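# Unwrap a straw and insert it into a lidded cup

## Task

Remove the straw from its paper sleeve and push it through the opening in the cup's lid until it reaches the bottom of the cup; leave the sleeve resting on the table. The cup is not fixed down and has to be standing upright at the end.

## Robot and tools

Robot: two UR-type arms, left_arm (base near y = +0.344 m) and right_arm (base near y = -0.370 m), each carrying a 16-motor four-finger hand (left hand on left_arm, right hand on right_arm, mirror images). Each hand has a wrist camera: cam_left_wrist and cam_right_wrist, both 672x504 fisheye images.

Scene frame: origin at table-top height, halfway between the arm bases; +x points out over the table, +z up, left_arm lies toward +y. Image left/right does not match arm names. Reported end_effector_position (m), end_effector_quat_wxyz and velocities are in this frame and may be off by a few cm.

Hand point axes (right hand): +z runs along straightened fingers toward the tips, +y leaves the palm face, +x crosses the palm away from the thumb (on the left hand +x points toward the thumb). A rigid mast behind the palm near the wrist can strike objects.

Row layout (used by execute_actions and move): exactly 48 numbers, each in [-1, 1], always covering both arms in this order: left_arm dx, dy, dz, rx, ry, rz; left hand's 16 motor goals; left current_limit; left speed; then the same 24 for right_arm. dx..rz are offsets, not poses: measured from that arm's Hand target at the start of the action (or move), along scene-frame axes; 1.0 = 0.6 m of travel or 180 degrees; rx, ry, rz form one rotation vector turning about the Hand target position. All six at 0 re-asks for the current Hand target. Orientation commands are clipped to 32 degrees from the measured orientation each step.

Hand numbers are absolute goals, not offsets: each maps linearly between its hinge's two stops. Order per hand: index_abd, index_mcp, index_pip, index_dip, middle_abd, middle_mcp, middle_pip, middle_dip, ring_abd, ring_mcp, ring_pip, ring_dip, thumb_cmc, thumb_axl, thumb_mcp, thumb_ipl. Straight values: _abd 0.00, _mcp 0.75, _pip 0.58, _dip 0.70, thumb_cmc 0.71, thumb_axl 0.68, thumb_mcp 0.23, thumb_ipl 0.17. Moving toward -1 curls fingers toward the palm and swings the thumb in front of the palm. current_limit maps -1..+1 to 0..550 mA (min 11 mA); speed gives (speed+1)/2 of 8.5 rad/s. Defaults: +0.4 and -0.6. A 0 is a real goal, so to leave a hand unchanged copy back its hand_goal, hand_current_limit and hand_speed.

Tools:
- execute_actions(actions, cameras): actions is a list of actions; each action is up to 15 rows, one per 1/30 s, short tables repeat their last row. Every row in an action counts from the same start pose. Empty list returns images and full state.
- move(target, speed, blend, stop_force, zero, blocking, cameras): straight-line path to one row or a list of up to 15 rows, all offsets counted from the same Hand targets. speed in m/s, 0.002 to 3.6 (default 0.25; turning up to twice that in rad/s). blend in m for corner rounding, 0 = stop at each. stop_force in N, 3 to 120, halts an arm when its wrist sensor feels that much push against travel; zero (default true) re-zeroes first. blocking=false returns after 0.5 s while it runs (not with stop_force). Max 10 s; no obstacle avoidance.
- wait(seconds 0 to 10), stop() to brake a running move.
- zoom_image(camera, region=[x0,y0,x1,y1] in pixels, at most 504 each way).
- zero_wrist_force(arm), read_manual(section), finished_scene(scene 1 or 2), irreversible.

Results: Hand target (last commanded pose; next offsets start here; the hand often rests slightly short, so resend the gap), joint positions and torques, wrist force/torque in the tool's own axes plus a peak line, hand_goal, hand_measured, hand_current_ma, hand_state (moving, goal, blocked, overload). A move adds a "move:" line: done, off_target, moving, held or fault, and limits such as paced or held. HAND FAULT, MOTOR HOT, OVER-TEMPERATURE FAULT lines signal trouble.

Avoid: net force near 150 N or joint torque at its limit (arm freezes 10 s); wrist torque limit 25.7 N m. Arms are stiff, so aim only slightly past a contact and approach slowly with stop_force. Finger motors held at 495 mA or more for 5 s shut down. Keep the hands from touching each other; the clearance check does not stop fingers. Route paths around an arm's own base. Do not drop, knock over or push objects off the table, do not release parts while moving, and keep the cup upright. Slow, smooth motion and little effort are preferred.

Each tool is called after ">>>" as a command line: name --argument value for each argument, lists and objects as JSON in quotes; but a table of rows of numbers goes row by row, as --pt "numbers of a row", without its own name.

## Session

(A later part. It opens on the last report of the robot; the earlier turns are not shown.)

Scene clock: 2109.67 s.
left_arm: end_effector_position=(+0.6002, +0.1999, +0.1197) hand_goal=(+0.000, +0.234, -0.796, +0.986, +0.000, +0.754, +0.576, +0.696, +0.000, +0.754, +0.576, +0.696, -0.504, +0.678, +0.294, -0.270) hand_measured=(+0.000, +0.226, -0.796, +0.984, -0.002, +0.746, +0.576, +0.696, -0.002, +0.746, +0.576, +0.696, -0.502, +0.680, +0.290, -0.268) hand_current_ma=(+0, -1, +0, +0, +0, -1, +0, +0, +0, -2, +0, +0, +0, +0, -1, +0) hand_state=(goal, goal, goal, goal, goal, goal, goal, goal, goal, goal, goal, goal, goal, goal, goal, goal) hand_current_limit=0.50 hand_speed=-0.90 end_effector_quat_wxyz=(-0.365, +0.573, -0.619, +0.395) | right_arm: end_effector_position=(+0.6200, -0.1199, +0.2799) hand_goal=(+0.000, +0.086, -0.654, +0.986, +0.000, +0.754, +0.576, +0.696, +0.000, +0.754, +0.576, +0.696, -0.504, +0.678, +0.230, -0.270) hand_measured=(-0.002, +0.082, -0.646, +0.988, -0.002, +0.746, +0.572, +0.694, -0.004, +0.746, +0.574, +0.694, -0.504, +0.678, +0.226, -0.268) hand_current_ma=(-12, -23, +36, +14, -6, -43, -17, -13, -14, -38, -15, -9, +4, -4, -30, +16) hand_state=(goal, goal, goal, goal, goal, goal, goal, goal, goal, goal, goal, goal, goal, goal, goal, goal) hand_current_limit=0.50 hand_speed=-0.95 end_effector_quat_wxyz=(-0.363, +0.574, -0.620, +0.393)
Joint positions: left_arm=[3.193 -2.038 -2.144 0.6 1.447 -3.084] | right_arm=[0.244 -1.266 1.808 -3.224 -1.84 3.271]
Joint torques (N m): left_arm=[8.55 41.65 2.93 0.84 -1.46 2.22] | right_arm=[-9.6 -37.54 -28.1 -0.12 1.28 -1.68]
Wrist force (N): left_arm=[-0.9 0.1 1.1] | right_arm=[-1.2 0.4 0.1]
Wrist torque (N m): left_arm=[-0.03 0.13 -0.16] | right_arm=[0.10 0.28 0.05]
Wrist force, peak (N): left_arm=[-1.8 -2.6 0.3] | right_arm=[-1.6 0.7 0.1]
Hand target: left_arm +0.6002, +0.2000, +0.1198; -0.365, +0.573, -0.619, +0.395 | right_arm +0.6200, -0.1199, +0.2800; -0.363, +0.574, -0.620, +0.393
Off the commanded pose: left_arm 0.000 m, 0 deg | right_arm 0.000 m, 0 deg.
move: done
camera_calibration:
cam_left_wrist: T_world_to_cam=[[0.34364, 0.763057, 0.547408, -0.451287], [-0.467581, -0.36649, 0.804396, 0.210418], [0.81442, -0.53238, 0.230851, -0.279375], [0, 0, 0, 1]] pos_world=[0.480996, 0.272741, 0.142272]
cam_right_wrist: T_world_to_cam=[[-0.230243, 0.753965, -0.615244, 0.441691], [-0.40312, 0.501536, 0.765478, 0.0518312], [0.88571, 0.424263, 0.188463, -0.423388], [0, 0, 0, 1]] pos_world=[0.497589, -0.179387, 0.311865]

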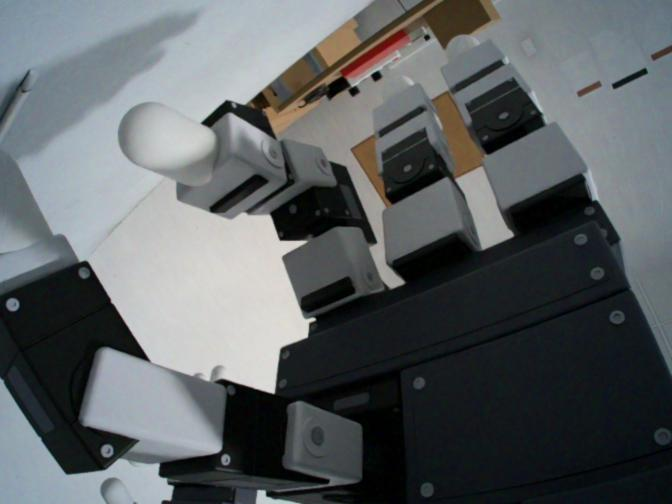

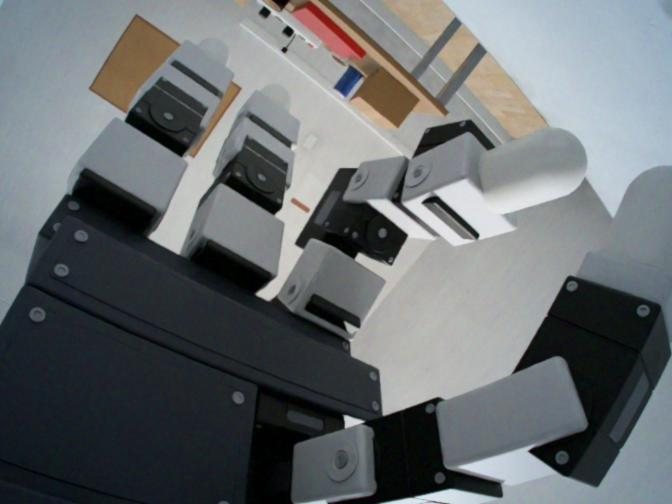

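>>> move --target '[0,0,0,0,0,0, 0,0.233,-0.796,0.986, 0,0.754,0.576,0.696, 0,0.754,0.576,0.696, -0.504,0.678,0.293,-0.271, 0.5,-0.9, 0,0,0,-0.2579,0.3019,0.4407, 0.05,0.753,0.577,-0.609, -0.05,0.753,0.577,-0.609, 0,0.753,-0.737,0.26, -0.504,0.678,0.293,-0.271, 0.5,-0.7]' --speed 0.25 --cameras '["all"]'

Scene clock: 2120.57 s.
left_arm: end_effector_position=(+0.6002, +0.2000, +0.1198) hand_goal=(+0.000, +0.234, -0.796, +0.986, +0.000, +0.754, +0.576, +0.696, +0.000, +0.754, +0.576, +0.696, -0.504, +0.678, +0.294, -0.270) hand_measured=(+0.000, +0.226, -0.796, +0.984, -0.002, +0.746, +0.576, +0.696, -0.002, +0.746, +0.576, +0.696, -0.502, +0.680, +0.290, -0.268) hand_current_ma=(+0, -1, +0, +0, +0, -1, +0, +0, +0, -2, +0, +0, +0, +0, -1, +0) hand_state=(goal, goal, goal, goal, goal, goal, goal, goal, goal, goal, goal, goal, goal, goal, goal, goal) hand_current_limit=0.50 hand_speed=-0.90 end_effector_quat_wxyz=(-0.365, +0.573, -0.619, +0.395) | right_arm: end_effector_position=(+0.6200, -0.1199, +0.2800) hand_goal=(+0.050, +0.754, +0.578, -0.608, -0.050, +0.754, +0.578, -0.608, +0.000, +0.754, -0.736, +0.260, -0.504, +0.678, +0.294, -0.270) hand_measured=(+0.048, +0.750, +0.576, -0.604, -0.046, +0.750, +0.576, -0.604, -0.004, +0.752, -0.730, +0.264, -0.504, +0.678, +0.288, -0.268) hand_current_ma=(-11, -22, -14, +18, +15, -24, -14, +15, -14, -6, +27, +16, +4, -4, -37, +7) hand_state=(goal, goal, goal, goal, goal, goal, goal, goal, goal, goal, goal, goal, goal, goal, goal, goal) hand_current_limit=0.50 hand_speed=-0.70 end_effector_quat_wxyz=(+0.003, +0.999, -0.038, +0.000)
Joint positions: left_arm=[3.193 -2.038 -2.144 0.6 1.447 -3.084] | right_arm=[0.308 -0.962 0.966 -1.573 -1.576 1.932]
Joint torques (N m): left_arm=[8.22 41.07 3.48 0.95 -1.6 2.28] | right_arm=[7.87 -36.9 -30.49 0.36 -1.29 -1.63]
Wrist force (N): left_arm=[-1.1 -0.1 1.3] | right_arm=[0.1 0.2 -0.2]
Wrist torque (N m): left_arm=[-0.07 0.15 -0.17] | right_arm=[0.11 -0.04 0.05]
Wrist force, peak (N): left_arm=[-0.9 -0.2 1.5] | right_arm=[-1.7 0.8 0.2]
Hand target: left_arm +0.6002, +0.2000, +0.1198; -0.365, +0.573, -0.619, +0.395 | right_arm +0.6200, -0.1199, +0.2800; +0.003, +0.999, -0.038, +0.000
Off the commanded pose: left_arm 0.000 m, 0 deg | right_arm 0.000 m, 0 deg.
move: done
camera_calibration:
cam_left_wrist: T_world_to_cam=[[0.34364, 0.763057, 0.547408, -0.451329], [-0.467581, -0.36649, 0.804396, 0.210408], [0.81442, -0.53238, 0.230851, -0.27924], [0, 0, 0, 1]] pos_world=[0.480896, 0.272841, 0.142272]
cam_right_wrist: T_world_to_cam=[[-0.784779, -0.619775, 0.00121309, 0.448198], [-0.427285, 0.542457, 0.723304, 0.0835171], [-0.448944, 0.567115, -0.690529, 0.667371], [0, 0, 0, 1]] pos_world=[0.687034, -0.145998, 0.399887]

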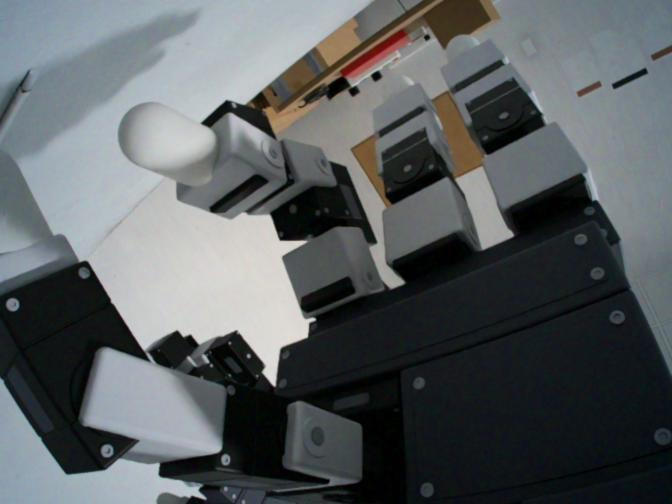

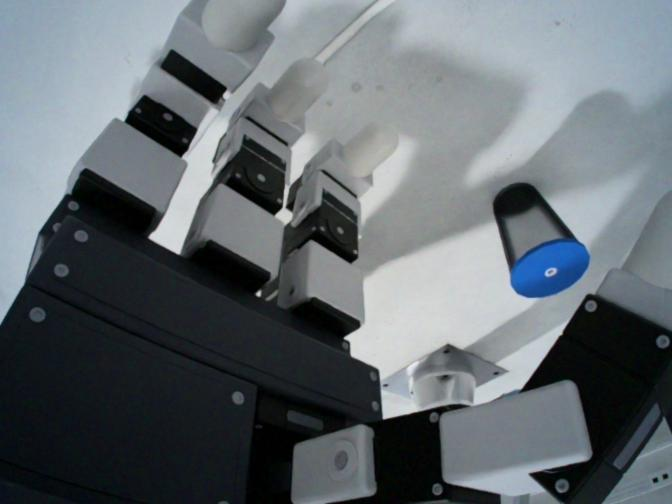

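>>> zoom_image --camera "cam_right_wrist" --region '[150, 0, 420, 200]'

Scaled by 1.867 from the camera's 672x504 image, which has a finer 960x720 frame.

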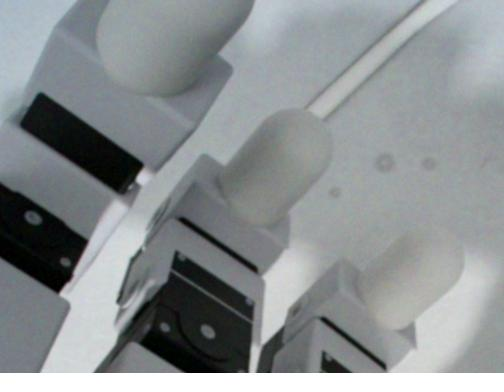

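>>> zoom_image --camera "cam_right_wrist" --region '[300, 0, 420, 90]'

Scaled by 4.200 from the camera's 672x504 image, which has a finer 960x720 frame.

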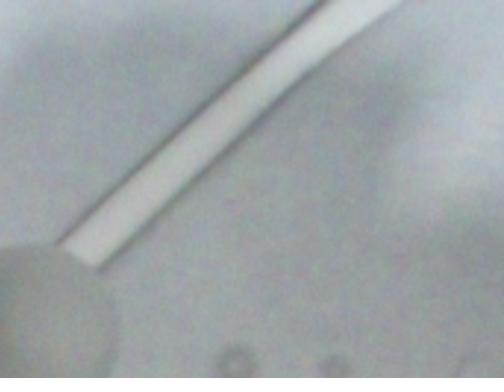

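>>> move --target '[0,0,0,0,0,0, 0,0.233,-0.796,0.986, 0,0.754,0.576,0.696, 0,0.754,0.576,0.696, -0.504,0.678,0.293,-0.271, 0.5,-0.9, -0.029,-0.0175,-0.2917,0,0,-0.0122, 0.05,0.753,0.577,-0.609, -0.05,0.753,0.577,-0.609, 0,0.753,-0.737,0.26, -0.504,0.678,0.293,-0.271, 0.5,-0.7]' --speed 0.12 --cameras '["all"]'

>>> zoom_image --camera "cam_right_wrist" --region '[150, 0, 450, 220]'

Scene clock: 2174.10 s.
left_arm: end_effector_position=(+0.6002, +0.2000, +0.1198) hand_goal=(+0.000, +0.234, -0.796, +0.986, +0.000, +0.754, +0.576, +0.696, +0.000, +0.754, +0.576, +0.696, -0.504, +0.678, +0.294, -0.270) hand_measured=(+0.000, +0.226, -0.796, +0.984, -0.002, +0.746, +0.576, +0.696, -0.002, +0.746, +0.576, +0.696, -0.502, +0.680, +0.290, -0.268) hand_current_ma=(+0, -1, +0, +0, +0, -1, +0, +0, +0, -2, +0, +0, +0, +0, -1, +0) hand_state=(goal, goal, goal, goal, goal, goal, goal, goal, goal, goal, goal, goal, goal, goal, goal, goal) hand_current_limit=0.50 hand_speed=-0.90 end_effector_quat_wxyz=(-0.365, +0.573, -0.619, +0.395) | right_arm: end_effector_position=(+0.6026, -0.1304, +0.1052) hand_goal=(+0.050, +0.754, +0.578, -0.608, -0.050, +0.754, +0.578, -0.608, +0.000, +0.754, -0.736, +0.260, -0.504, +0.678, +0.294, -0.270) hand_measured=(+0.048, +0.750, +0.576, -0.604, -0.046, +0.750, +0.576, -0.604, -0.004, +0.752, -0.730, +0.264, -0.504, +0.678, +0.288, -0.268) hand_current_ma=(-11, -21, -14, +18, +15, -23, -14, +15, -14, -6, +27, +16, +4, -4, -37, +7) hand_state=(goal, goal, goal, goal, goal, goal, goal, goal, goal, goal, goal, goal, goal, goal, goal, goal) hand_current_limit=0.50 hand_speed=-0.70 end_effector_quat_wxyz=(+0.003, +0.998, -0.057, +0.000) end_effector_velocity=(+0.000, +0.000, -0.002) end_effector_angular_velocity=(+0.000, -0.001, +0.000)
Joint positions: left_arm=[3.193 -2.038 -2.144 0.6 1.447 -3.084] | right_arm=[0.298 -0.91 1.34 -1.999 -1.576 1.96]
Joint velocities: left_arm=[within noise] | right_arm=[0 0.002 0.003 -0.006 0 0.001]
Joint torques (N m): left_arm=[8.39 42.5 4.04 1.03 -1.29 2.07] | right_arm=[-9.77 -37.96 -13.92 -5.26 -0.91 1.5]
Wrist force (N): left_arm=[-0.7 0.0 1.1] | right_arm=[0.0 0.6 -0.2]
Wrist torque (N m): left_arm=[-0.05 0.11 -0.15] | right_arm=[0.17 -0.04 -0.03]
Wrist force, peak (N): left_arm=[-0.8 -0.1 1.5] | right_arm=[0.3 0.5 -1.0]
Hand target: left_arm +0.6002, +0.2000, +0.1198; -0.365, +0.573, -0.619, +0.395 | right_arm +0.6026, -0.1304, +0.1050; +0.003, +0.998, -0.057, +0.000
Off the commanded pose: left_arm 0.000 m, 0 deg | right_arm 0.000 m, 0 deg.
move: done
camera_calibration:
cam_left_wrist: T_world_to_cam=[[0.34364, 0.763057, 0.547408, -0.451329], [-0.467581, -0.36649, 0.804396, 0.210408], [0.81442, -0.53238, 0.230851, -0.27924], [0, 0, 0, 1]] pos_world=[0.480896, 0.272841, 0.142272]
cam_right_wrist: T_world_to_cam=[[-0.807775, -0.589489, 0.00158604, 0.446075], [-0.406101, 0.558425, 0.723356, 0.197507], [-0.427296, 0.583665, -0.690473, 0.533924], [0, 0, 0, 1]] pos_world=[0.66868, -0.158969, 0.225085]

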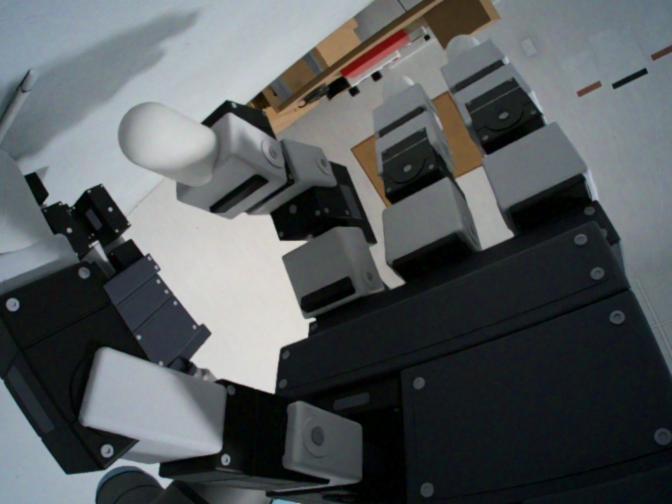

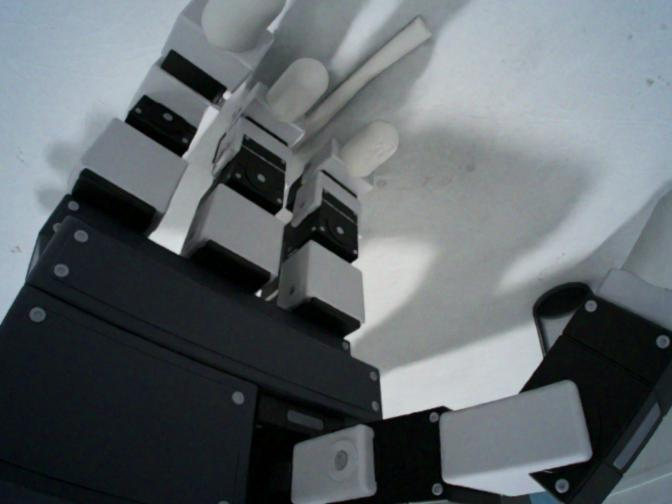

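Scaled by 1.680 from the camera's 672x504 image, which has a finer 960x720 frame.

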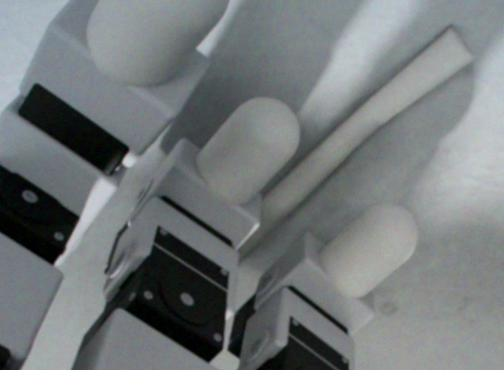

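>>> move --target '[0,0,0,0,0,0, 0,0.233,-0.796,0.986, 0,0.754,0.576,0.696, 0,0.754,0.576,0.696, -0.504,0.678,0.293,-0.271, 0.5,-0.9, 0,0,-0.0308,0,0,0, 0.05,0.753,0.577,-0.609, -0.05,0.753,0.577,-0.609, 0,0.753,-0.737,0.26, -0.504,0.678,0.293,-0.271, 0.5,-0.7]' --speed 0.02 --stop_force 4 --cameras '["cam_right_wrist"]'

>>> zoom_image --camera "cam_right_wrist" --region '[150, 0, 450, 220]'

Scene clock: 2187.87 s.
left_arm: end_effector_position=(+0.6002, +0.2000, +0.1198) hand_goal=(+0.000, +0.234, -0.796, +0.986, +0.000, +0.754, +0.576, +0.696, +0.000, +0.754, +0.576, +0.696, -0.504, +0.678, +0.294, -0.270) hand_measured=(+0.000, +0.226, -0.796, +0.984, -0.002, +0.746, +0.576, +0.696, -0.002, +0.746, +0.576, +0.696, -0.502, +0.680, +0.290, -0.268) hand_current_ma=(+0, -1, +0, +0, +0, -1, +0, +0, +0, -2, +0, +0, +0, +0, -1, +0) hand_state=(goal, goal, goal, goal, goal, goal, goal, goal, goal, goal, goal, goal, goal, goal, goal, goal) hand_current_limit=0.50 hand_speed=-0.90 end_effector_quat_wxyz=(-0.365, +0.573, -0.619, +0.395) | right_arm: end_effector_position=(+0.6026, -0.1304, +0.0865) hand_goal=(+0.050, +0.754, +0.578, -0.608, -0.050, +0.754, +0.578, -0.608, +0.000, +0.754, -0.736, +0.260, -0.504, +0.678, +0.294, -0.270) hand_measured=(+0.048, +0.750, +0.576, -0.604, -0.046, +0.750, +0.576, -0.604, -0.004, +0.752, -0.730, +0.264, -0.504, +0.678, +0.288, -0.268) hand_current_ma=(-11, -21, -14, +18, +15, -23, -14, +15, -14, -6, +27, +16, +4, -4, -37, +7) hand_state=(goal, goal, goal, goal, goal, goal, goal, goal, goal, goal, goal, goal, goal, goal, goal, goal) hand_current_limit=0.50 hand_speed=-0.70 end_effector_quat_wxyz=(+0.003, +0.998, -0.057, +0.000)
Joint positions: left_arm=[3.193 -2.038 -2.144 0.6 1.447 -3.084] | right_arm=[0.298 -0.891 1.359 -2.037 -1.576 1.96]
Joint torques (N m): left_arm=[8.69 40.58 3.8 1.1 -1.18 2.05] | right_arm=[-9.28 -37.73 -12.33 -5.44 -1.09 1.52]
Wrist force (N): left_arm=[-0.8 0.1 1.2] | right_arm=[0.4 0.2 0.0]
Wrist torque (N m): left_arm=[-0.04 0.12 -0.15] | right_arm=[0.10 -0.08 -0.02]
Wrist force, peak (N): left_arm=[-0.9 -0.4 1.5] | right_arm=[0.3 0.7 -0.3]
Hand target: left_arm +0.6002, +0.2000, +0.1198; -0.365, +0.573, -0.619, +0.395 | right_arm +0.6026, -0.1304, +0.0865; +0.003, +0.998, -0.057, +0.000
Off the commanded pose: left_arm 0.000 m, 0 deg | right_arm 0.000 m, 0 deg.
move: done
camera_calibration:
cam_right_wrist: T_world_to_cam=[[-0.807833, -0.589409, 0.00157123, 0.446159], [-0.406102, 0.558524, 0.723279, 0.211067], [-0.427185, 0.58365, -0.690555, 0.520953], [0, 0, 0, 1]] pos_world=[0.66868, -0.15897, 0.206385]
Images, in order (width x height): cam_right_wrist 672x504.

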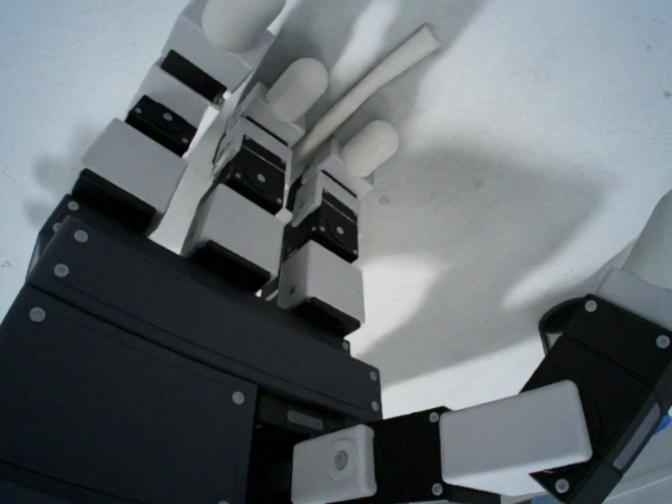

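Scaled by 1.680 from the camera's 672x504 image, which has a finer 960x720 frame.

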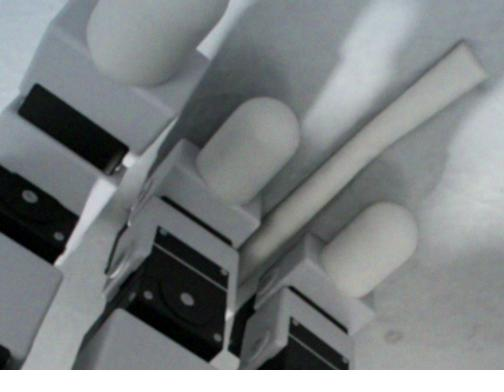

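>>> move --target '[0,0,0,0,0,0, 0,0.233,-0.796,0.986, 0,0.754,0.576,0.696, 0,0.754,0.576,0.696, -0.504,0.678,0.293,-0.271, 0.5,-0.9, 0,0,-0.0055,0,0,0, 0.05,0.753,0.577,-0.609, -0.05,0.753,0.577,-0.609, 0,0.753,-0.737,0.26, -0.504,0.678,0.293,-0.271, 0.5,-0.7]' --speed 0.008 --stop_force 3

Scene clock: 2194.30 s.
left_arm: end_effector_position=(+0.6002, +0.2000, +0.1198) hand_goal=(+0.000, +0.234, -0.796, +0.986, +0.000, +0.754, +0.576, +0.696, +0.000, +0.754, +0.576, +0.696, -0.504, +0.678, +0.294, -0.270) hand_measured=(+0.000, +0.226, -0.796, +0.984, -0.002, +0.746, +0.576, +0.696, -0.002, +0.746, +0.576, +0.696, -0.502, +0.680, +0.290, -0.268) hand_current_ma=(+0, -1, +0, +0, +0, -1, +0, +0, +0, -2, +0, +0, +0, +0, -1, +0) hand_state=(goal, goal, goal, goal, goal, goal, goal, goal, goal, goal, goal, goal, goal, goal, goal, goal) hand_current_limit=0.50 hand_speed=-0.90 end_effector_quat_wxyz=(-0.365, +0.573, -0.619, +0.395) | right_arm: end_effector_position=(+0.6026, -0.1304, +0.0839) hand_goal=(+0.050, +0.754, +0.578, -0.608, -0.050, +0.754, +0.578, -0.608, +0.000, +0.754, -0.736, +0.260, -0.504, +0.678, +0.294, -0.270) hand_measured=(+0.048, +0.750, +0.578, -0.604, -0.046, +0.748, +0.578, -0.604, -0.004, +0.752, -0.730, +0.264, -0.504, +0.678, +0.288, -0.268) hand_current_ma=(-8, -23, -3, +18, +17, -28, +4, +15, -14, -6, +27, +16, +4, -4, -37, +7) hand_state=(goal, goal, goal, goal, goal, goal, goal, goal, goal, goal, goal, goal, goal, goal, goal, goal) hand_current_limit=0.50 hand_speed=-0.70 end_effector_quat_wxyz=(+0.003, +0.998, -0.057, +0.000)
Joint positions: left_arm=[3.193 -2.038 -2.144 0.6 1.447 -3.084] | right_arm=[0.298 -0.888 1.361 -2.042 -1.576 1.96]
Joint torques (N m): left_arm=[7.7 40.18 4.18 1.01 -1.01 2.11] | right_arm=[-7.09 -50.71 -27.33 0.22 -1.13 0.45]
Wrist force (N): left_arm=[-0.6 0.1 1.2] | right_arm=[0.0 1.3 -3.2]
Wrist torque (N m): left_arm=[-0.04 0.09 -0.14] | right_arm=[0.33 0.01 -0.04]
Wrist force, peak (N): left_arm=[-1.0 -0.1 1.4] | right_arm=[-0.5 2.5 -6.4]
Hand target: left_arm +0.6002, +0.2000, +0.1198; -0.365, +0.573, -0.619, +0.395 | right_arm +0.6026, -0.1304, +0.0839; +0.003, +0.998, -0.057, +0.000 (not the last commanded pose)
Off the commanded pose: left_arm 0.000 m, 0 deg | right_arm 0.001 m, 0 deg.
move: contact (right_arm)

>>> execute_actions --actions '[[[0,0,0,0,0,0, 0,0.233,-0.796,0.986, 0,0.754,0.576,0.696, 0,0.754,0.576,0.696, -0.504,0.678,0.293,-0.271, 0.5,-0.9, 0,0,0.0008,0,0,0, -0.12,0.753,0.577,-0.609, 0.12,0.753,0.577,-0.609, 0,0.753,-0.737,0.26, -0.504,0.678,0.293,-0.271, 0.5,-0.96]],[[0,0,0,0,0,0, 0,0.233,-0.796,0.986, 0,0.754,0.576,0.696, 0,0.754,0.576,0.696, -0.504,0.678,0.293,-0.271, 0.5,-0.9, 0,0,0,0,0,0, -0.12,0.753,0.577,-0.609, 0.12,0.753,0.577,-0.609, 0,0.753,-0.737,0.26, -0.504,0.678,0.293,-0.271, 0.5,-0.96]]]' --cameras '["cam_right_wrist"]'

>>> zoom_image --camera "cam_right_wrist" --region '[150, 0, 450, 220]'

Scene clock: 2201.57 s.
left_arm: end_effector_position=(+0.6002, +0.2000, +0.1198) hand_goal=(+0.000, +0.234, -0.796, +0.986, +0.000, +0.754, +0.576, +0.696, +0.000, +0.754, +0.576, +0.696, -0.504, +0.678, +0.294, -0.270) hand_measured=(+0.000, +0.226, -0.796, +0.984, -0.002, +0.746, +0.576, +0.696, -0.002, +0.746, +0.576, +0.696, -0.502, +0.680, +0.290, -0.268) hand_current_ma=(+0, -1, +0, +0, +0, -1, +0, +0, +0, -2, +0, +0, +0, +0, -1, +0) hand_state=(goal, goal, goal, goal, goal, goal, goal, goal, goal, goal, goal, goal, goal, goal, goal, goal) hand_current_limit=0.50 hand_speed=-0.90 end_effector_quat_wxyz=(-0.365, +0.573, -0.619, +0.395) | right_arm: end_effector_position=(+0.6026, -0.1304, +0.0844) hand_goal=(-0.120, +0.754, +0.578, -0.608, +0.120, +0.754, +0.578, -0.608, +0.000, +0.754, -0.736, +0.260, -0.504, +0.678, +0.294, -0.270) hand_measured=(-0.064, +0.750, +0.578, -0.606, +0.058, +0.750, +0.578, -0.604, -0.004, +0.752, -0.730, +0.264, -0.504, +0.678, +0.288, -0.268) hand_current_ma=(+247, -21, -3, +12, -277, -22, +4, +15, -14, -6, +27, +16, +4, -4, -37, +7) hand_state=(blocked, goal, goal, goal, blocked, goal, goal, goal, goal, goal, goal, goal, goal, goal, goal, goal) hand_current_limit=0.50 hand_speed=-0.96 end_effector_quat_wxyz=(+0.003, +0.998, -0.057, +0.000)
Joint positions: left_arm=[3.193 -2.038 -2.144 0.6 1.447 -3.084] | right_arm=[0.298 -0.888 1.361 -2.041 -1.576 1.96]
Joint torques (N m): left_arm=[7.89 40.96 4.28 0.94 -1.1 2.09] | right_arm=[-5.93 -51.07 -28.08 0.13 -1.24 0.4]
Wrist force (N): left_arm=[-0.7 -0.3 1.1] | right_arm=[-0.2 0.0 -0.2]
Wrist torque (N m): left_arm=[-0.08 0.09 -0.13] | right_arm=[0.10 -0.01 -0.07]
Wrist force, peak (N): left_arm=[-0.8 -0.2 1.5] | right_arm=[0.2 1.3 -3.0]
Hand target: left_arm +0.6002, +0.2000, +0.1198; -0.365, +0.573, -0.619, +0.395 | right_arm +0.6026, -0.1304, +0.0844; +0.003, +0.998, -0.057, +0.000
Off the commanded pose: left_arm 0.000 m, 0 deg | right_arm 0.000 m, 0 deg.
Step readings (end_effector_position of left_arm | right_arm):
0: (+0.6002, +0.2000, +0.1198) | (+0.6026, -0.1304, +0.0839)
1: (+0.6002, +0.2000, +0.1198) | (+0.6026, -0.1304, +0.0839)
2: (+0.6002, +0.2000, +0.1198) | (+0.6026, -0.1304, +0.0840)
4: (+0.6002, +0.2000, +0.1198) | (+0.6026, -0.1304, +0.0841)
8: (+0.6002, +0.2000, +0.1198) | (+0.6026, -0.1304, +0.0843)
15: (+0.6002, +0.2000, +0.1198) | (+0.6026, -0.1304, +0.0844)
16: (+0.6002, +0.2000, +0.1198) | (+0.6026, -0.1304, +0.0844)
17: (+0.6002, +0.2000, +0.1198) | (+0.6026, -0.1304, +0.0844)
19: (+0.6002, +0.2000, +0.1198) | (+0.6026, -0.1304, +0.0844)
23: (+0.6002, +0.2000, +0.1198) | (+0.6026, -0.1304, +0.0844)
30: (+0.6002, +0.2000, +0.1198) | (+0.6026, -0.1304, +0.0844)
camera_calibration:
cam_right_wrist: T_world_to_cam=[[-0.807833, -0.589409, 0.00157123, 0.446163], [-0.406102, 0.558524, 0.723279, 0.212586], [-0.427185, 0.58365, -0.690555, 0.519502], [0, 0, 0, 1]] pos_world=[0.66868, -0.15897, 0.204285]
Images, in order (width x height): cam_right_wrist 672x504.

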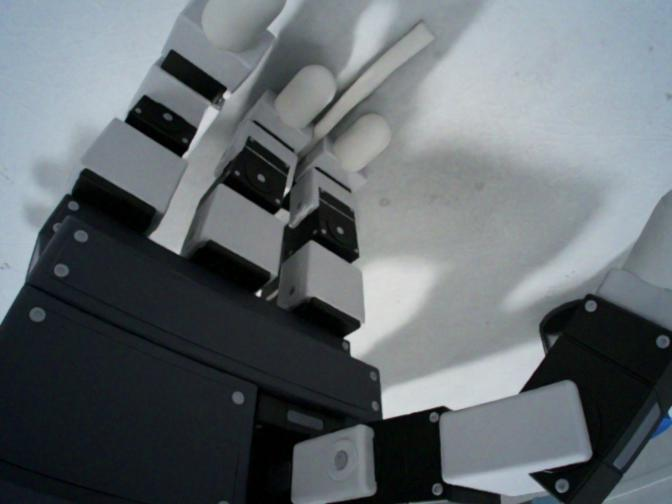

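Scaled by 1.680 from the camera's 672x504 image, which has a finer 960x720 frame.

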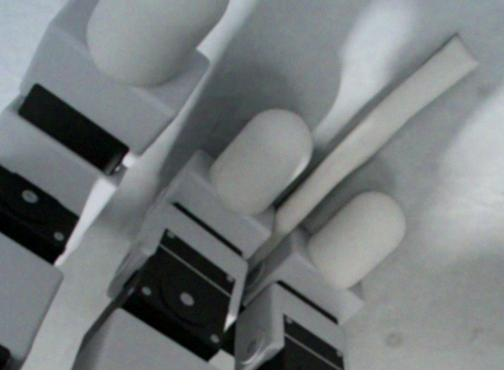

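>>> move --target '[0,0,0,0,0,0,0,0.233,-0.796,0.986,0,0.754,0.576,0.696,0,0.754,0.576,0.696,-0.504,0.678,0.293,-0.271,0.5,-0.9,0,0,0.1,0,0,0,-0.14,0.753,0.577,-0.609,0.14,0.753,0.577,-0.609,0,0.753,-0.737,0.26,-0.504,0.678,0.293,-0.271,0.5,-0.96]' --speed 0.03 --cameras '["all"]'

Scene clock: 2237.10 s.
left_arm: end_effector_position=(+0.6002, +0.2000, +0.1198) hand_goal=(+0.000, +0.234, -0.796, +0.986, +0.000, +0.754, +0.576, +0.696, +0.000, +0.754, +0.576, +0.696, -0.504, +0.678, +0.294, -0.270) hand_measured=(+0.000, +0.226, -0.796, +0.984, -0.002, +0.746, +0.576, +0.696, -0.002, +0.746, +0.576, +0.696, -0.502, +0.680, +0.290, -0.268) hand_current_ma=(+0, -1, +0, +0, +0, -1, +0, +0, +0, -2, +0, +0, +0, +0, -1, +0) hand_state=(goal, goal, goal, goal, goal, goal, goal, goal, goal, goal, goal, goal, goal, goal, goal, goal) hand_current_limit=0.50 hand_speed=-0.90 end_effector_quat_wxyz=(-0.365, +0.573, -0.619, +0.395) | right_arm: end_effector_position=(+0.6026, -0.1304, +0.1442) hand_goal=(-0.140, +0.754, +0.578, -0.608, +0.140, +0.754, +0.578, -0.608, +0.000, +0.754, -0.736, +0.260, -0.504, +0.678, +0.294, -0.270) hand_measured=(-0.066, +0.750, +0.578, -0.606, +0.058, +0.750, +0.578, -0.604, -0.004, +0.752, -0.730, +0.264, -0.504, +0.678, +0.288, -0.268) hand_current_ma=(+321, -21, -3, +9, -361, -22, +4, +15, -14, -6, +27, +16, +4, -4, -37, +7) hand_state=(blocked, goal, goal, goal, blocked, goal, goal, goal, goal, goal, goal, goal, goal, goal, goal, goal) hand_current_limit=0.50 hand_speed=-0.96 end_effector_quat_wxyz=(+0.003, +0.998, -0.057, +0.000)
Joint positions: left_arm=[3.193 -2.038 -2.144 0.6 1.447 -3.084] | right_arm=[0.298 -0.946 1.294 -1.916 -1.576 1.96]
Joint torques (N m): left_arm=[8.62 40.83 3.59 1.05 -0.8 1.96] | right_arm=[-5.04 -50.89 -28.75 0.39 -1.06 -0.78]
Wrist force (N): left_arm=[-0.9 0.1 1.1] | right_arm=[0.3 0.5 -0.1]
Wrist torque (N m): left_arm=[-0.03 0.13 -0.17] | right_arm=[0.14 -0.07 -0.01]
Wrist force, peak (N): left_arm=[-0.8 0.2 1.5] | right_arm=[0.5 0.7 -0.3]
Hand target: left_arm +0.6002, +0.2000, +0.1198; -0.365, +0.573, -0.619, +0.395 | right_arm +0.6026, -0.1304, +0.1444; +0.003, +0.998, -0.057, +0.000
Off the commanded pose: left_arm 0.000 m, 0 deg | right_arm 0.000 m, 0 deg.
move: done
camera_calibration:
cam_left_wrist: T_world_to_cam=[[0.34364, 0.763057, 0.547408, -0.451329], [-0.467581, -0.36649, 0.804396, 0.210408], [0.81442, -0.53238, 0.230851, -0.27924], [0, 0, 0, 1]] pos_world=[0.480896, 0.272841, 0.142272]
cam_right_wrist: T_world_to_cam=[[-0.807833, -0.589409, 0.00157123, 0.446069], [-0.406102, 0.558524, 0.723279, 0.169334], [-0.427185, 0.58365, -0.690555, 0.560798], [0, 0, 0, 1]] pos_world=[0.66868, -0.15897, 0.264085]

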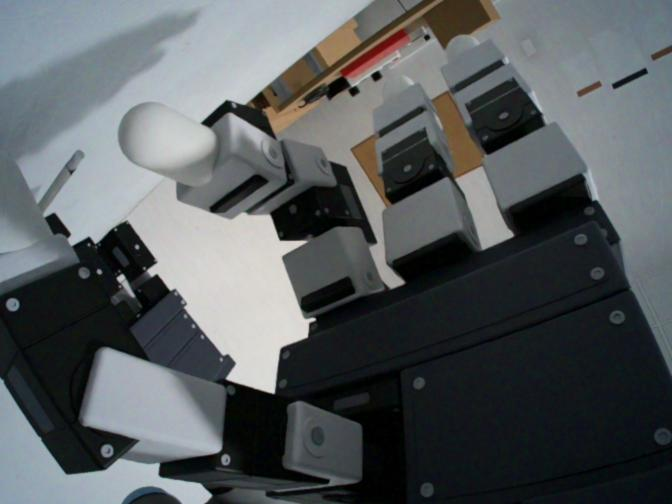

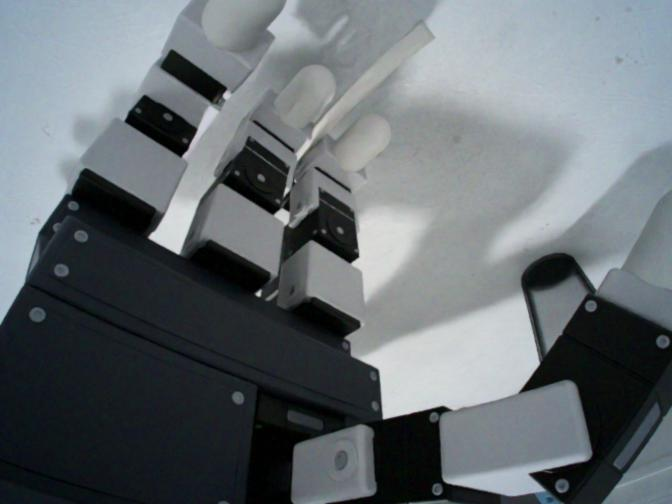

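>>> zoom_image --camera "cam_left_wrist" --region '[0, 120, 180, 260]'

>>> zoom_image --camera "cam_right_wrist" --region '[240, 0, 460, 200]'

Scaled by 2.800 from the camera's 672x504 image, which has a finer 960x720 frame.

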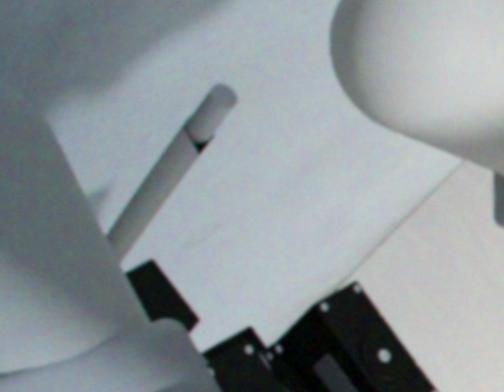

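Scaled by 2.291 from the camera's 672x504 image, which has a finer 960x720 frame.

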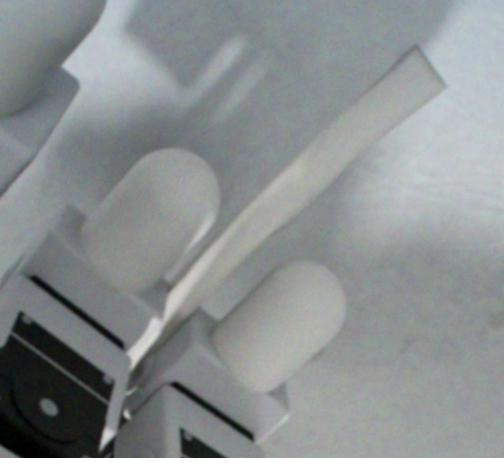

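>>> move --target '[-0.067,0.0833,0.2337,-0.4507,0.0435,0.2015,0.05,0.753,0.577,0.696,-0.05,0.753,0.577,0.696,-0.05,0.753,0.577,0.696,0.71,0.678,0.225,0.168,0.5,-0.8,0,0,0.26,0,0,0,-0.14,0.753,0.577,-0.609,0.14,0.753,0.577,-0.609,0,0.753,-0.737,0.26,-0.504,0.678,0.293,-0.271,0.5,-0.96]' --speed 0.15 --cameras '["all"]'

Scene clock: 2485.53 s.
left_arm: end_effector_position=(+0.5600, +0.2500, +0.2600) hand_goal=(+0.050, +0.754, +0.578, +0.696, -0.050, +0.754, +0.578, +0.696, -0.050, +0.754, +0.578, +0.696, +0.710, +0.678, +0.226, +0.168) hand_measured=(+0.046, +0.750, +0.574, +0.698, -0.052, +0.750, +0.576, +0.696, -0.052, +0.750, +0.576, +0.696, +0.708, +0.680, +0.226, +0.166) hand_current_ma=(+0, +0, +0, +0, +0, +0, +0, +0, +0, +0, +0, +0, +0, +0, +0, +0) hand_state=(goal, goal, goal, goal, goal, goal, goal, goal, goal, goal, goal, goal, goal, goal, goal, goal) hand_current_limit=0.50 hand_speed=-0.80 end_effector_quat_wxyz=(+0.032, +0.842, -0.048, +0.537) | right_arm: end_effector_position=(+0.6026, -0.1304, +0.3004) hand_goal=(-0.140, +0.754, +0.578, -0.608, +0.140, +0.754, +0.578, -0.608, +0.000, +0.754, -0.736, +0.260, -0.504, +0.678, +0.294, -0.270) hand_measured=(-0.066, +0.750, +0.578, -0.606, +0.058, +0.750, +0.578, -0.604, -0.004, +0.752, -0.730, +0.264, -0.504, +0.678, +0.288, -0.268) hand_current_ma=(+321, -21, -3, +9, -361, -22, +4, +15, -14, -6, +27, +16, +4, -4, -37, +7) hand_state=(blocked, goal, goal, goal, blocked, goal, goal, goal, goal, goal, goal, goal, goal, goal, goal, goal) hand_current_limit=0.50 hand_speed=-0.96 end_effector_quat_wxyz=(+0.003, +0.998, -0.057, +0.000)
Joint positions: left_arm=[3.554 -1.761 -2.387 0.512 1.091 -4.47] | right_arm=[0.298 -1.013 0.995 -1.551 -1.576 1.96]
Joint torques (N m): left_arm=[7.81 31.81 4.65 4.98 -1.71 -2.84] | right_arm=[-1.1 -36.99 -30.7 0.21 0.26 -0.4]
Wrist force (N): left_arm=[0.0 0.2 -0.3] | right_arm=[0.0 0.1 0.1]
Wrist torque (N m): left_arm=[0.13 -0.08 0.04] | right_arm=[0.08 -0.03 -0.05]
Wrist force, peak (N): left_arm=[-0.8 0.1 1.6] | right_arm=[0.2 0.7 -0.3]
Hand target: left_arm +0.5600, +0.2500, +0.2600; +0.032, +0.842, -0.048, +0.537 | right_arm +0.6026, -0.1304, +0.3004; +0.003, +0.998, -0.057, +0.000
Off the commanded pose: left_arm 0.000 m, 0 deg | right_arm 0.000 m, 0 deg.
move: done
camera_calibration:
cam_left_wrist: T_world_to_cam=[[-0.236682, 0.646379, -0.72538, 0.13258], [-0.432552, 0.59842, 0.674383, -0.129841], [0.869989, 0.473379, 0.137957, -0.510734], [0, 0, 0, 1]] pos_world=[0.419549, 0.233773, 0.254193]
cam_right_wrist: T_world_to_cam=[[-0.807799, -0.589456, 0.00151312, 0.445818], [-0.406168, 0.558476, 0.723278, 0.056394], [-0.427185, 0.583649, -0.690555, 0.668663], [0, 0, 0, 1]] pos_world=[0.66868, -0.15897, 0.420285]

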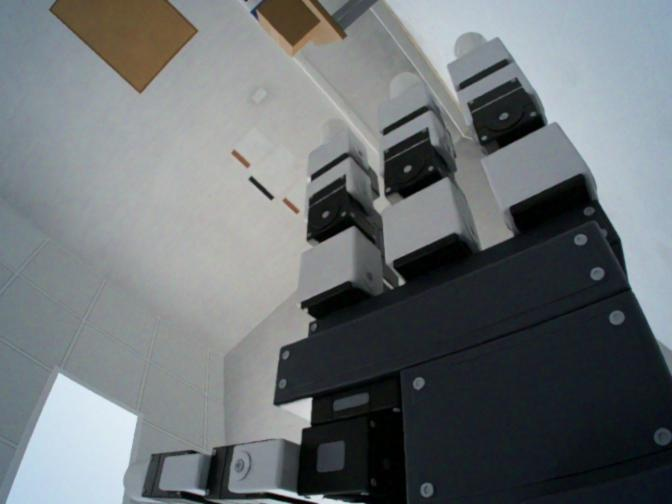

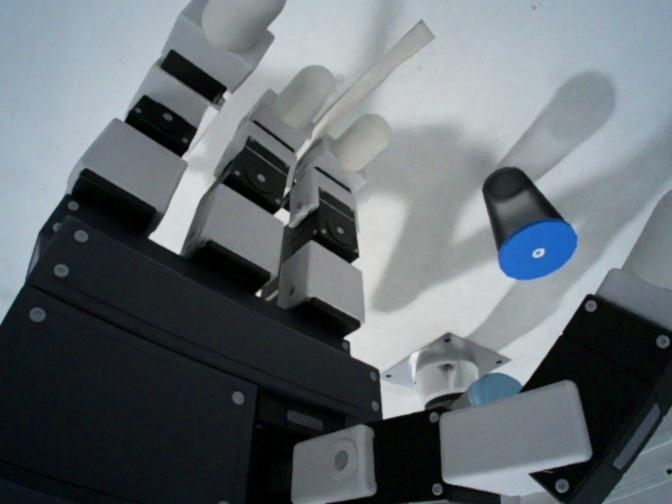

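>>> move --target '[-0.0097,-0.3093,-0.0112,0,0,0,0.05,0.753,0.577,0.696,-0.05,0.753,0.577,0.696,-0.05,0.753,0.577,0.696,0.71,0.678,0.225,0.168,0.5,-0.8,0,0,0,0,0,0,-0.14,0.753,0.577,-0.609,0.14,0.753,0.577,-0.609,0,0.753,-0.737,0.26,-0.504,0.678,0.293,-0.271,0.5,-0.96]' --speed 0.12 --cameras '["cam_left_wrist"]'

>>> zoom_image --camera "cam_left_wrist" --region '[220, 40, 500, 250]'

Scene clock: 2505.83 s.
left_arm: end_effector_position=(+0.5542, +0.0646, +0.2533) hand_goal=(+0.050, +0.754, +0.578, +0.696, -0.050, +0.754, +0.578, +0.696, -0.050, +0.754, +0.578, +0.696, +0.710, +0.678, +0.226, +0.168) hand_measured=(+0.046, +0.752, +0.576, +0.698, -0.052, +0.752, +0.576, +0.696, -0.052, +0.750, +0.576, +0.696, +0.708, +0.680, +0.226, +0.166) hand_current_ma=(+0, +0, +0, +0, +0, +0, +0, +0, +0, +0, +0, +0, +0, +0, +0, +0) hand_state=(goal, goal, goal, goal, goal, goal, goal, goal, goal, goal, goal, goal, goal, goal, goal, goal) hand_current_limit=0.50 hand_speed=-0.80 end_effector_quat_wxyz=(+0.032, +0.842, -0.048, +0.537) | right_arm: end_effector_position=(+0.6026, -0.1304, +0.3004) hand_goal=(-0.140, +0.754, +0.578, -0.608, +0.140, +0.754, +0.578, -0.608, +0.000, +0.754, -0.736, +0.260, -0.504, +0.678, +0.294, -0.270) hand_measured=(-0.066, +0.750, +0.578, -0.606, +0.058, +0.750, +0.578, -0.604, -0.004, +0.752, -0.730, +0.264, -0.504, +0.678, +0.288, -0.268) hand_current_ma=(+321, -21, -3, +9, -361, -22, +4, +15, -14, -6, +27, +16, +4, -4, -37, +7) hand_state=(blocked, goal, goal, goal, blocked, goal, goal, goal, goal, goal, goal, goal, goal, goal, goal, goal) hand_current_limit=0.50 hand_speed=-0.96 end_effector_quat_wxyz=(+0.003, +0.998, -0.057, +0.000)
Joint positions: left_arm=[3.034 -1.857 -2.291 0.571 1.557 -4.709] | right_arm=[0.298 -1.013 0.995 -1.551 -1.576 1.96]
Joint torques (N m): left_arm=[-8.7 16.54 21.41 1.12 1.34 -2.82] | right_arm=[-0.57 -35.75 -30.61 0.32 0.85 1.59]
Wrist force (N): left_arm=[-0.3 0.4 -0.2] | right_arm=[0.2 0.0 -0.3]
Wrist torque (N m): left_arm=[0.17 -0.05 0.02] | right_arm=[0.10 -0.05 -0.03]
Wrist force, peak (N): left_arm=[-0.3 1.1 0.1] | right_arm=[-0.2 0.5 -0.4]
Hand target: left_arm +0.5542, +0.0644, +0.2533; +0.032, +0.842, -0.048, +0.537 | right_arm +0.6026, -0.1304, +0.3004; +0.003, +0.998, -0.057, +0.000
Off the commanded pose: left_arm 0.000 m, 0 deg | right_arm 0.000 m, 0 deg.
move: done
camera_calibration:
cam_left_wrist: T_world_to_cam=[[-0.23682, 0.646073, -0.725607, 0.246428], [-0.43264, 0.598587, 0.674178, -0.0168569], [0.869907, 0.473586, 0.13776, -0.416807], [0, 0, 0, 1]] pos_world=[0.413649, 0.0482731, 0.247594]
Images, in order (width x height): cam_left_wrist 672x504.

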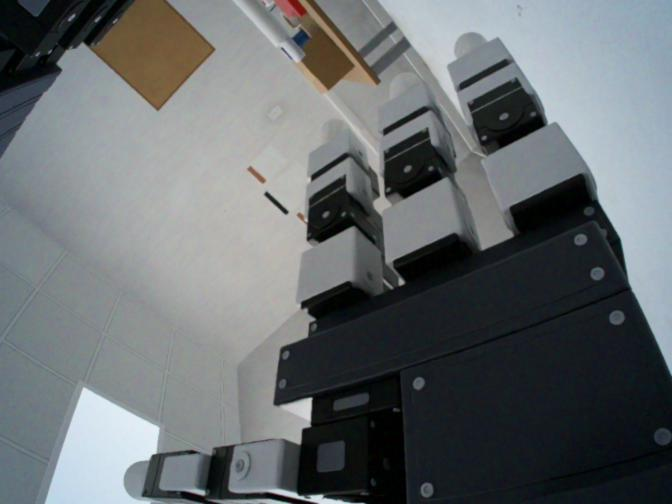

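Scaled by 1.800 from the camera's 672x504 image, which has a finer 960x720 frame.

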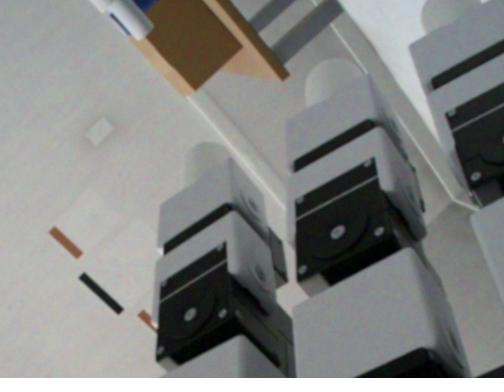

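>>> zoom_image --camera "cam_left_wrist" --region '[190, 0, 390, 130]'

Scaled by 2.520 from the camera's 672x504 image, which has a finer 960x720 frame.

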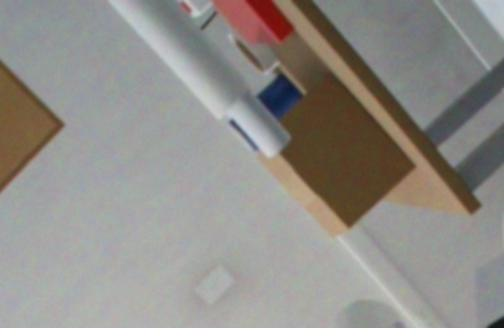

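>>> move --target '[-0.0118,-0.1027,0,0,0,0,0.05,0.753,0.577,0.696,-0.05,0.753,0.577,0.696,-0.05,0.753,0.577,0.696,0.71,0.678,0.225,0.168,0.5,-0.95,0,0,0,0,0,0,-0.14,0.753,0.577,-0.609,0.14,0.753,0.577,-0.609,0,0.753,-0.737,0.26,-0.504,0.678,0.293,-0.271,0.5,-0.96]' --speed 0.06 --cameras '["all"]'

>>> zoom_image --camera "cam_left_wrist" --region '[250, 60, 450, 260]'

Scene clock: 2547.60 s.
left_arm: end_effector_position=(+0.5471, +0.0030, +0.2533) hand_goal=(+0.050, +0.754, +0.578, +0.696, -0.050, +0.754, +0.578, +0.696, -0.050, +0.754, +0.578, +0.696, +0.710, +0.678, +0.226, +0.168) hand_measured=(+0.046, +0.752, +0.576, +0.698, -0.052, +0.752, +0.576, +0.696, -0.052, +0.750, +0.576, +0.696, +0.708, +0.680, +0.226, +0.166) hand_current_ma=(+0, +0, +0, +0, +0, +0, +0, +0, +0, +0, +0, +0, +0, +0, +0, +0) hand_state=(goal, goal, goal, goal, goal, goal, goal, goal, goal, goal, goal, goal, goal, goal, goal, goal) hand_current_limit=0.50 hand_speed=-0.95 end_effector_quat_wxyz=(+0.032, +0.842, -0.048, +0.537) | right_arm: end_effector_position=(+0.6026, -0.1304, +0.3004) hand_goal=(-0.140, +0.754, +0.578, -0.608, +0.140, +0.754, +0.578, -0.608, +0.000, +0.754, -0.736, +0.260, -0.504, +0.678, +0.294, -0.270) hand_measured=(-0.066, +0.750, +0.578, -0.606, +0.058, +0.750, +0.578, -0.604, -0.004, +0.752, -0.730, +0.264, -0.504, +0.678, +0.288, -0.268) hand_current_ma=(+321, -21, -3, +9, -361, -22, +4, +15, -14, -6, +27, +16, +4, -4, -37, +7) hand_state=(blocked, goal, goal, goal, blocked, goal, goal, goal, goal, goal, goal, goal, goal, goal, goal, goal) hand_current_limit=0.50 hand_speed=-0.96 end_effector_quat_wxyz=(+0.003, +0.998, -0.057, +0.000)
Joint positions: left_arm=[2.873 -1.899 -2.223 0.541 1.703 -4.777] | right_arm=[0.298 -1.013 0.995 -1.551 -1.576 1.96]
Joint torques (N m): left_arm=[-9.03 18.58 21.75 0.98 1.59 -2.81] | right_arm=[0.15 -35.86 -30.53 0.28 0.78 1.55]
Wrist force (N): left_arm=[-0.3 0.1 -0.4] | right_arm=[-0.1 0.1 0.0]
Wrist torque (N m): left_arm=[0.14 -0.04 0.02] | right_arm=[0.08 -0.02 -0.05]
Wrist force, peak (N): left_arm=[-0.4 0.7 -0.2] | right_arm=[0.0 0.6 0.0]
Hand target: left_arm +0.5471, +0.0028, +0.2533; +0.032, +0.842, -0.048, +0.537 | right_arm +0.6026, -0.1304, +0.3004; +0.003, +0.998, -0.057, +0.000
Off the commanded pose: left_arm 0.000 m, 0 deg | right_arm 0.000 m, 0 deg.
move: done
camera_calibration:
cam_left_wrist: T_world_to_cam=[[-0.23681, 0.64606, -0.725623, 0.284568], [-0.432646, 0.598602, 0.674162, 0.016994], [0.869907, 0.473585, 0.13776, -0.381544], [0, 0, 0, 1]] pos_world=[0.406649, -0.0133269, 0.247594]
cam_right_wrist: T_world_to_cam=[[-0.807833, -0.589409, 0.00157123, 0.445823], [-0.406102, 0.558524, 0.723279, 0.0563578], [-0.427185, 0.58365, -0.690555, 0.668662], [0, 0, 0, 1]] pos_world=[0.66868, -0.15897, 0.420285]

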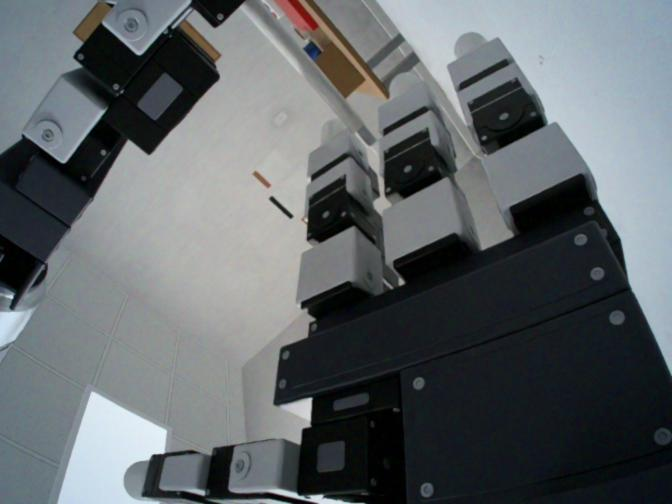

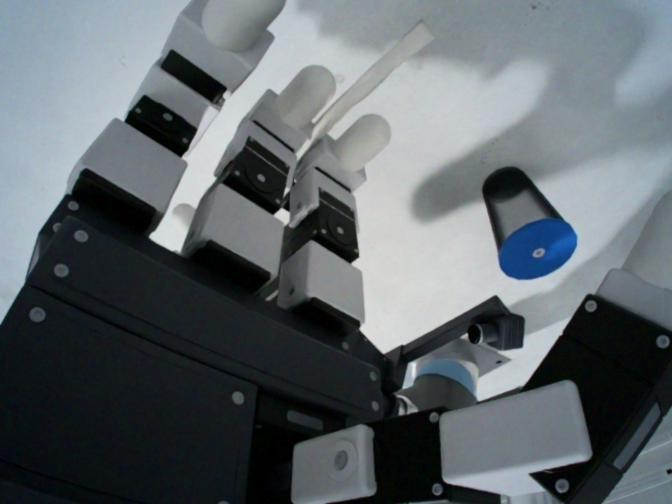

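Scaled by 2.520 from the camera's 672x504 image, which has a finer 960x720 frame.

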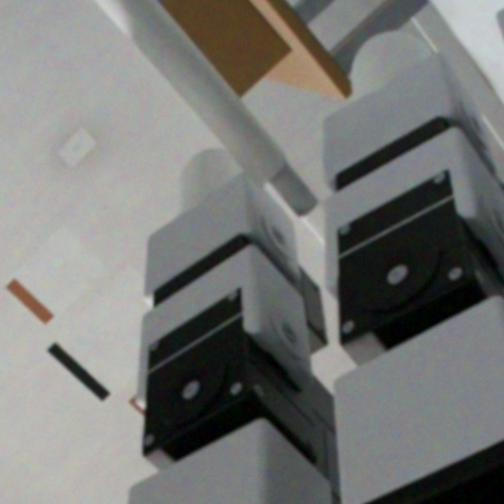

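>>> move --pt "0.001 0 0.0022 0 0 0 0.05 0.753 0.577 0.696 -0.05 0.753 0.577 0.696 -0.05 0.753 0.577 0.696 0.71 0.678 0.225 0.168 0.5 -0.95 0 0 0 0 0 0 -0.14 0.753 0.577 -0.609 0.14 0.753 0.577 -0.609 0 0.753 -0.737 0.26 -0.504 0.678 0.293 -0.271 0.5 -0.96" --pt "0.001 0 0.0022 0 0 0 -0.13 0.753 0.577 0.696 0.13 0.753 0.577 0.696 -0.05 0.753 0.577 0.696 0.71 0.678 0.225 0.168 0.5 -0.97 0 0 0 0 0 0 -0.14 0.753 0.577 -0.609 0.14 0.753 0.577 -0.609 0 0.753 -0.737 0.26 -0.504 0.678 0.293 -0.271 0.5 -0.96" --speed 0.03 --cameras '["cam_left_wrist"]'

>>> zoom_image --camera "cam_left_wrist" --region '[250, 60, 450, 260]'

Scene clock: 2563.63 s.
left_arm: end_effector_position=(+0.5477, +0.0028, +0.2546) hand_goal=(-0.130, +0.754, +0.578, +0.696, +0.130, +0.754, +0.578, +0.696, -0.050, +0.754, +0.578, +0.696, +0.710, +0.678, +0.226, +0.168) hand_measured=(-0.076, +0.752, +0.576, +0.698, +0.056, +0.752, +0.576, +0.696, -0.052, +0.750, +0.576, +0.696, +0.708, +0.680, +0.226, +0.166) hand_current_ma=(+7, +0, +0, +0, -25, +0, +0, +0, +0, +0, +0, +0, +0, +0, +0, +0) hand_state=(moving, goal, goal, goal, moving, goal, goal, goal, goal, goal, goal, goal, goal, goal, goal, goal) hand_current_limit=0.50 hand_speed=-0.97 end_effector_quat_wxyz=(+0.032, +0.842, -0.048, +0.537) | right_arm: end_effector_position=(+0.6026, -0.1304, +0.3004) hand_goal=(-0.140, +0.754, +0.578, -0.608, +0.140, +0.754, +0.578, -0.608, +0.000, +0.754, -0.736, +0.260, -0.504, +0.678, +0.294, -0.270) hand_measured=(-0.066, +0.750, +0.578, -0.606, +0.058, +0.750, +0.578, -0.604, -0.004, +0.752, -0.730, +0.264, -0.504, +0.678, +0.288, -0.268) hand_current_ma=(+321, -20, -3, +9, -361, -21, +4, +15, -14, -6, +27, +16, +4, -4, -37, +7) hand_state=(blocked, goal, goal, goal, blocked, goal, goal, goal, goal, goal, goal, goal, goal, goal, goal, goal) hand_current_limit=0.50 hand_speed=-0.96 end_effector_quat_wxyz=(+0.003, +0.998, -0.057, +0.000)
Joint positions: left_arm=[2.873 -1.897 -2.221 0.537 1.703 -4.777] | right_arm=[0.298 -1.013 0.995 -1.551 -1.576 1.96]
Joint torques (N m): left_arm=[9.03 37.56 22.77 1.12 -1.32 2.22] | right_arm=[-0.69 -36.01 -30.6 0.11 0.78 1.75]
Wrist force (N): left_arm=[-0.1 0.0 -0.5] | right_arm=[0.0 0.3 -0.2]
Wrist torque (N m): left_arm=[0.15 -0.09 0.04] | right_arm=[0.13 -0.02 -0.04]
Wrist force, peak (N): left_arm=[-0.2 0.5 -0.7] | right_arm=[0.5 0.4 -0.2]
Hand target: left_arm +0.5477, +0.0028, +0.2546; +0.032, +0.842, -0.048, +0.537 | right_arm +0.6026, -0.1304, +0.3004; +0.003, +0.998, -0.057, +0.000
Off the commanded pose: left_arm 0.000 m, 0 deg | right_arm 0.000 m, 0 deg.
move: done
camera_calibration:
cam_left_wrist: T_world_to_cam=[[-0.236866, 0.646028, -0.725632, 0.285808], [-0.432698, 0.598574, 0.674153, 0.0165201], [0.869866, 0.473663, 0.137753, -0.382131], [0, 0, 0, 1]] pos_world=[0.407249, -0.0135272, 0.248894]
Images, in order (width x height): cam_left_wrist 672x504.

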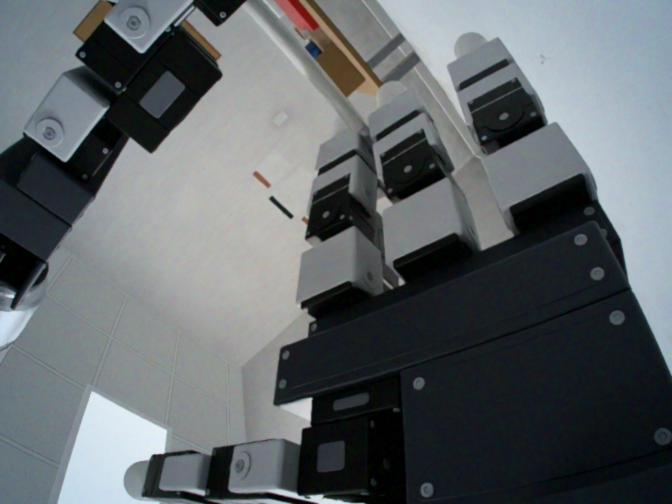

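Scaled by 2.520 from the camera's 672x504 image, which has a finer 960x720 frame.

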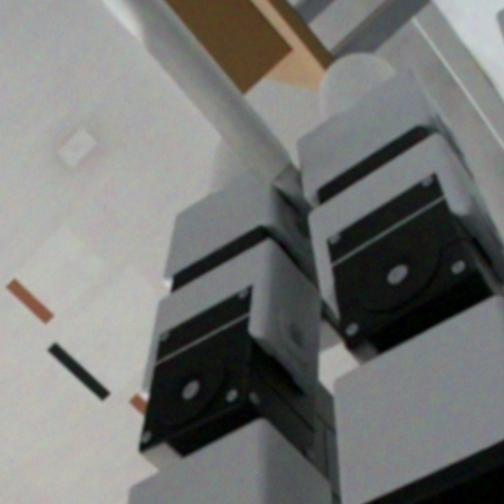

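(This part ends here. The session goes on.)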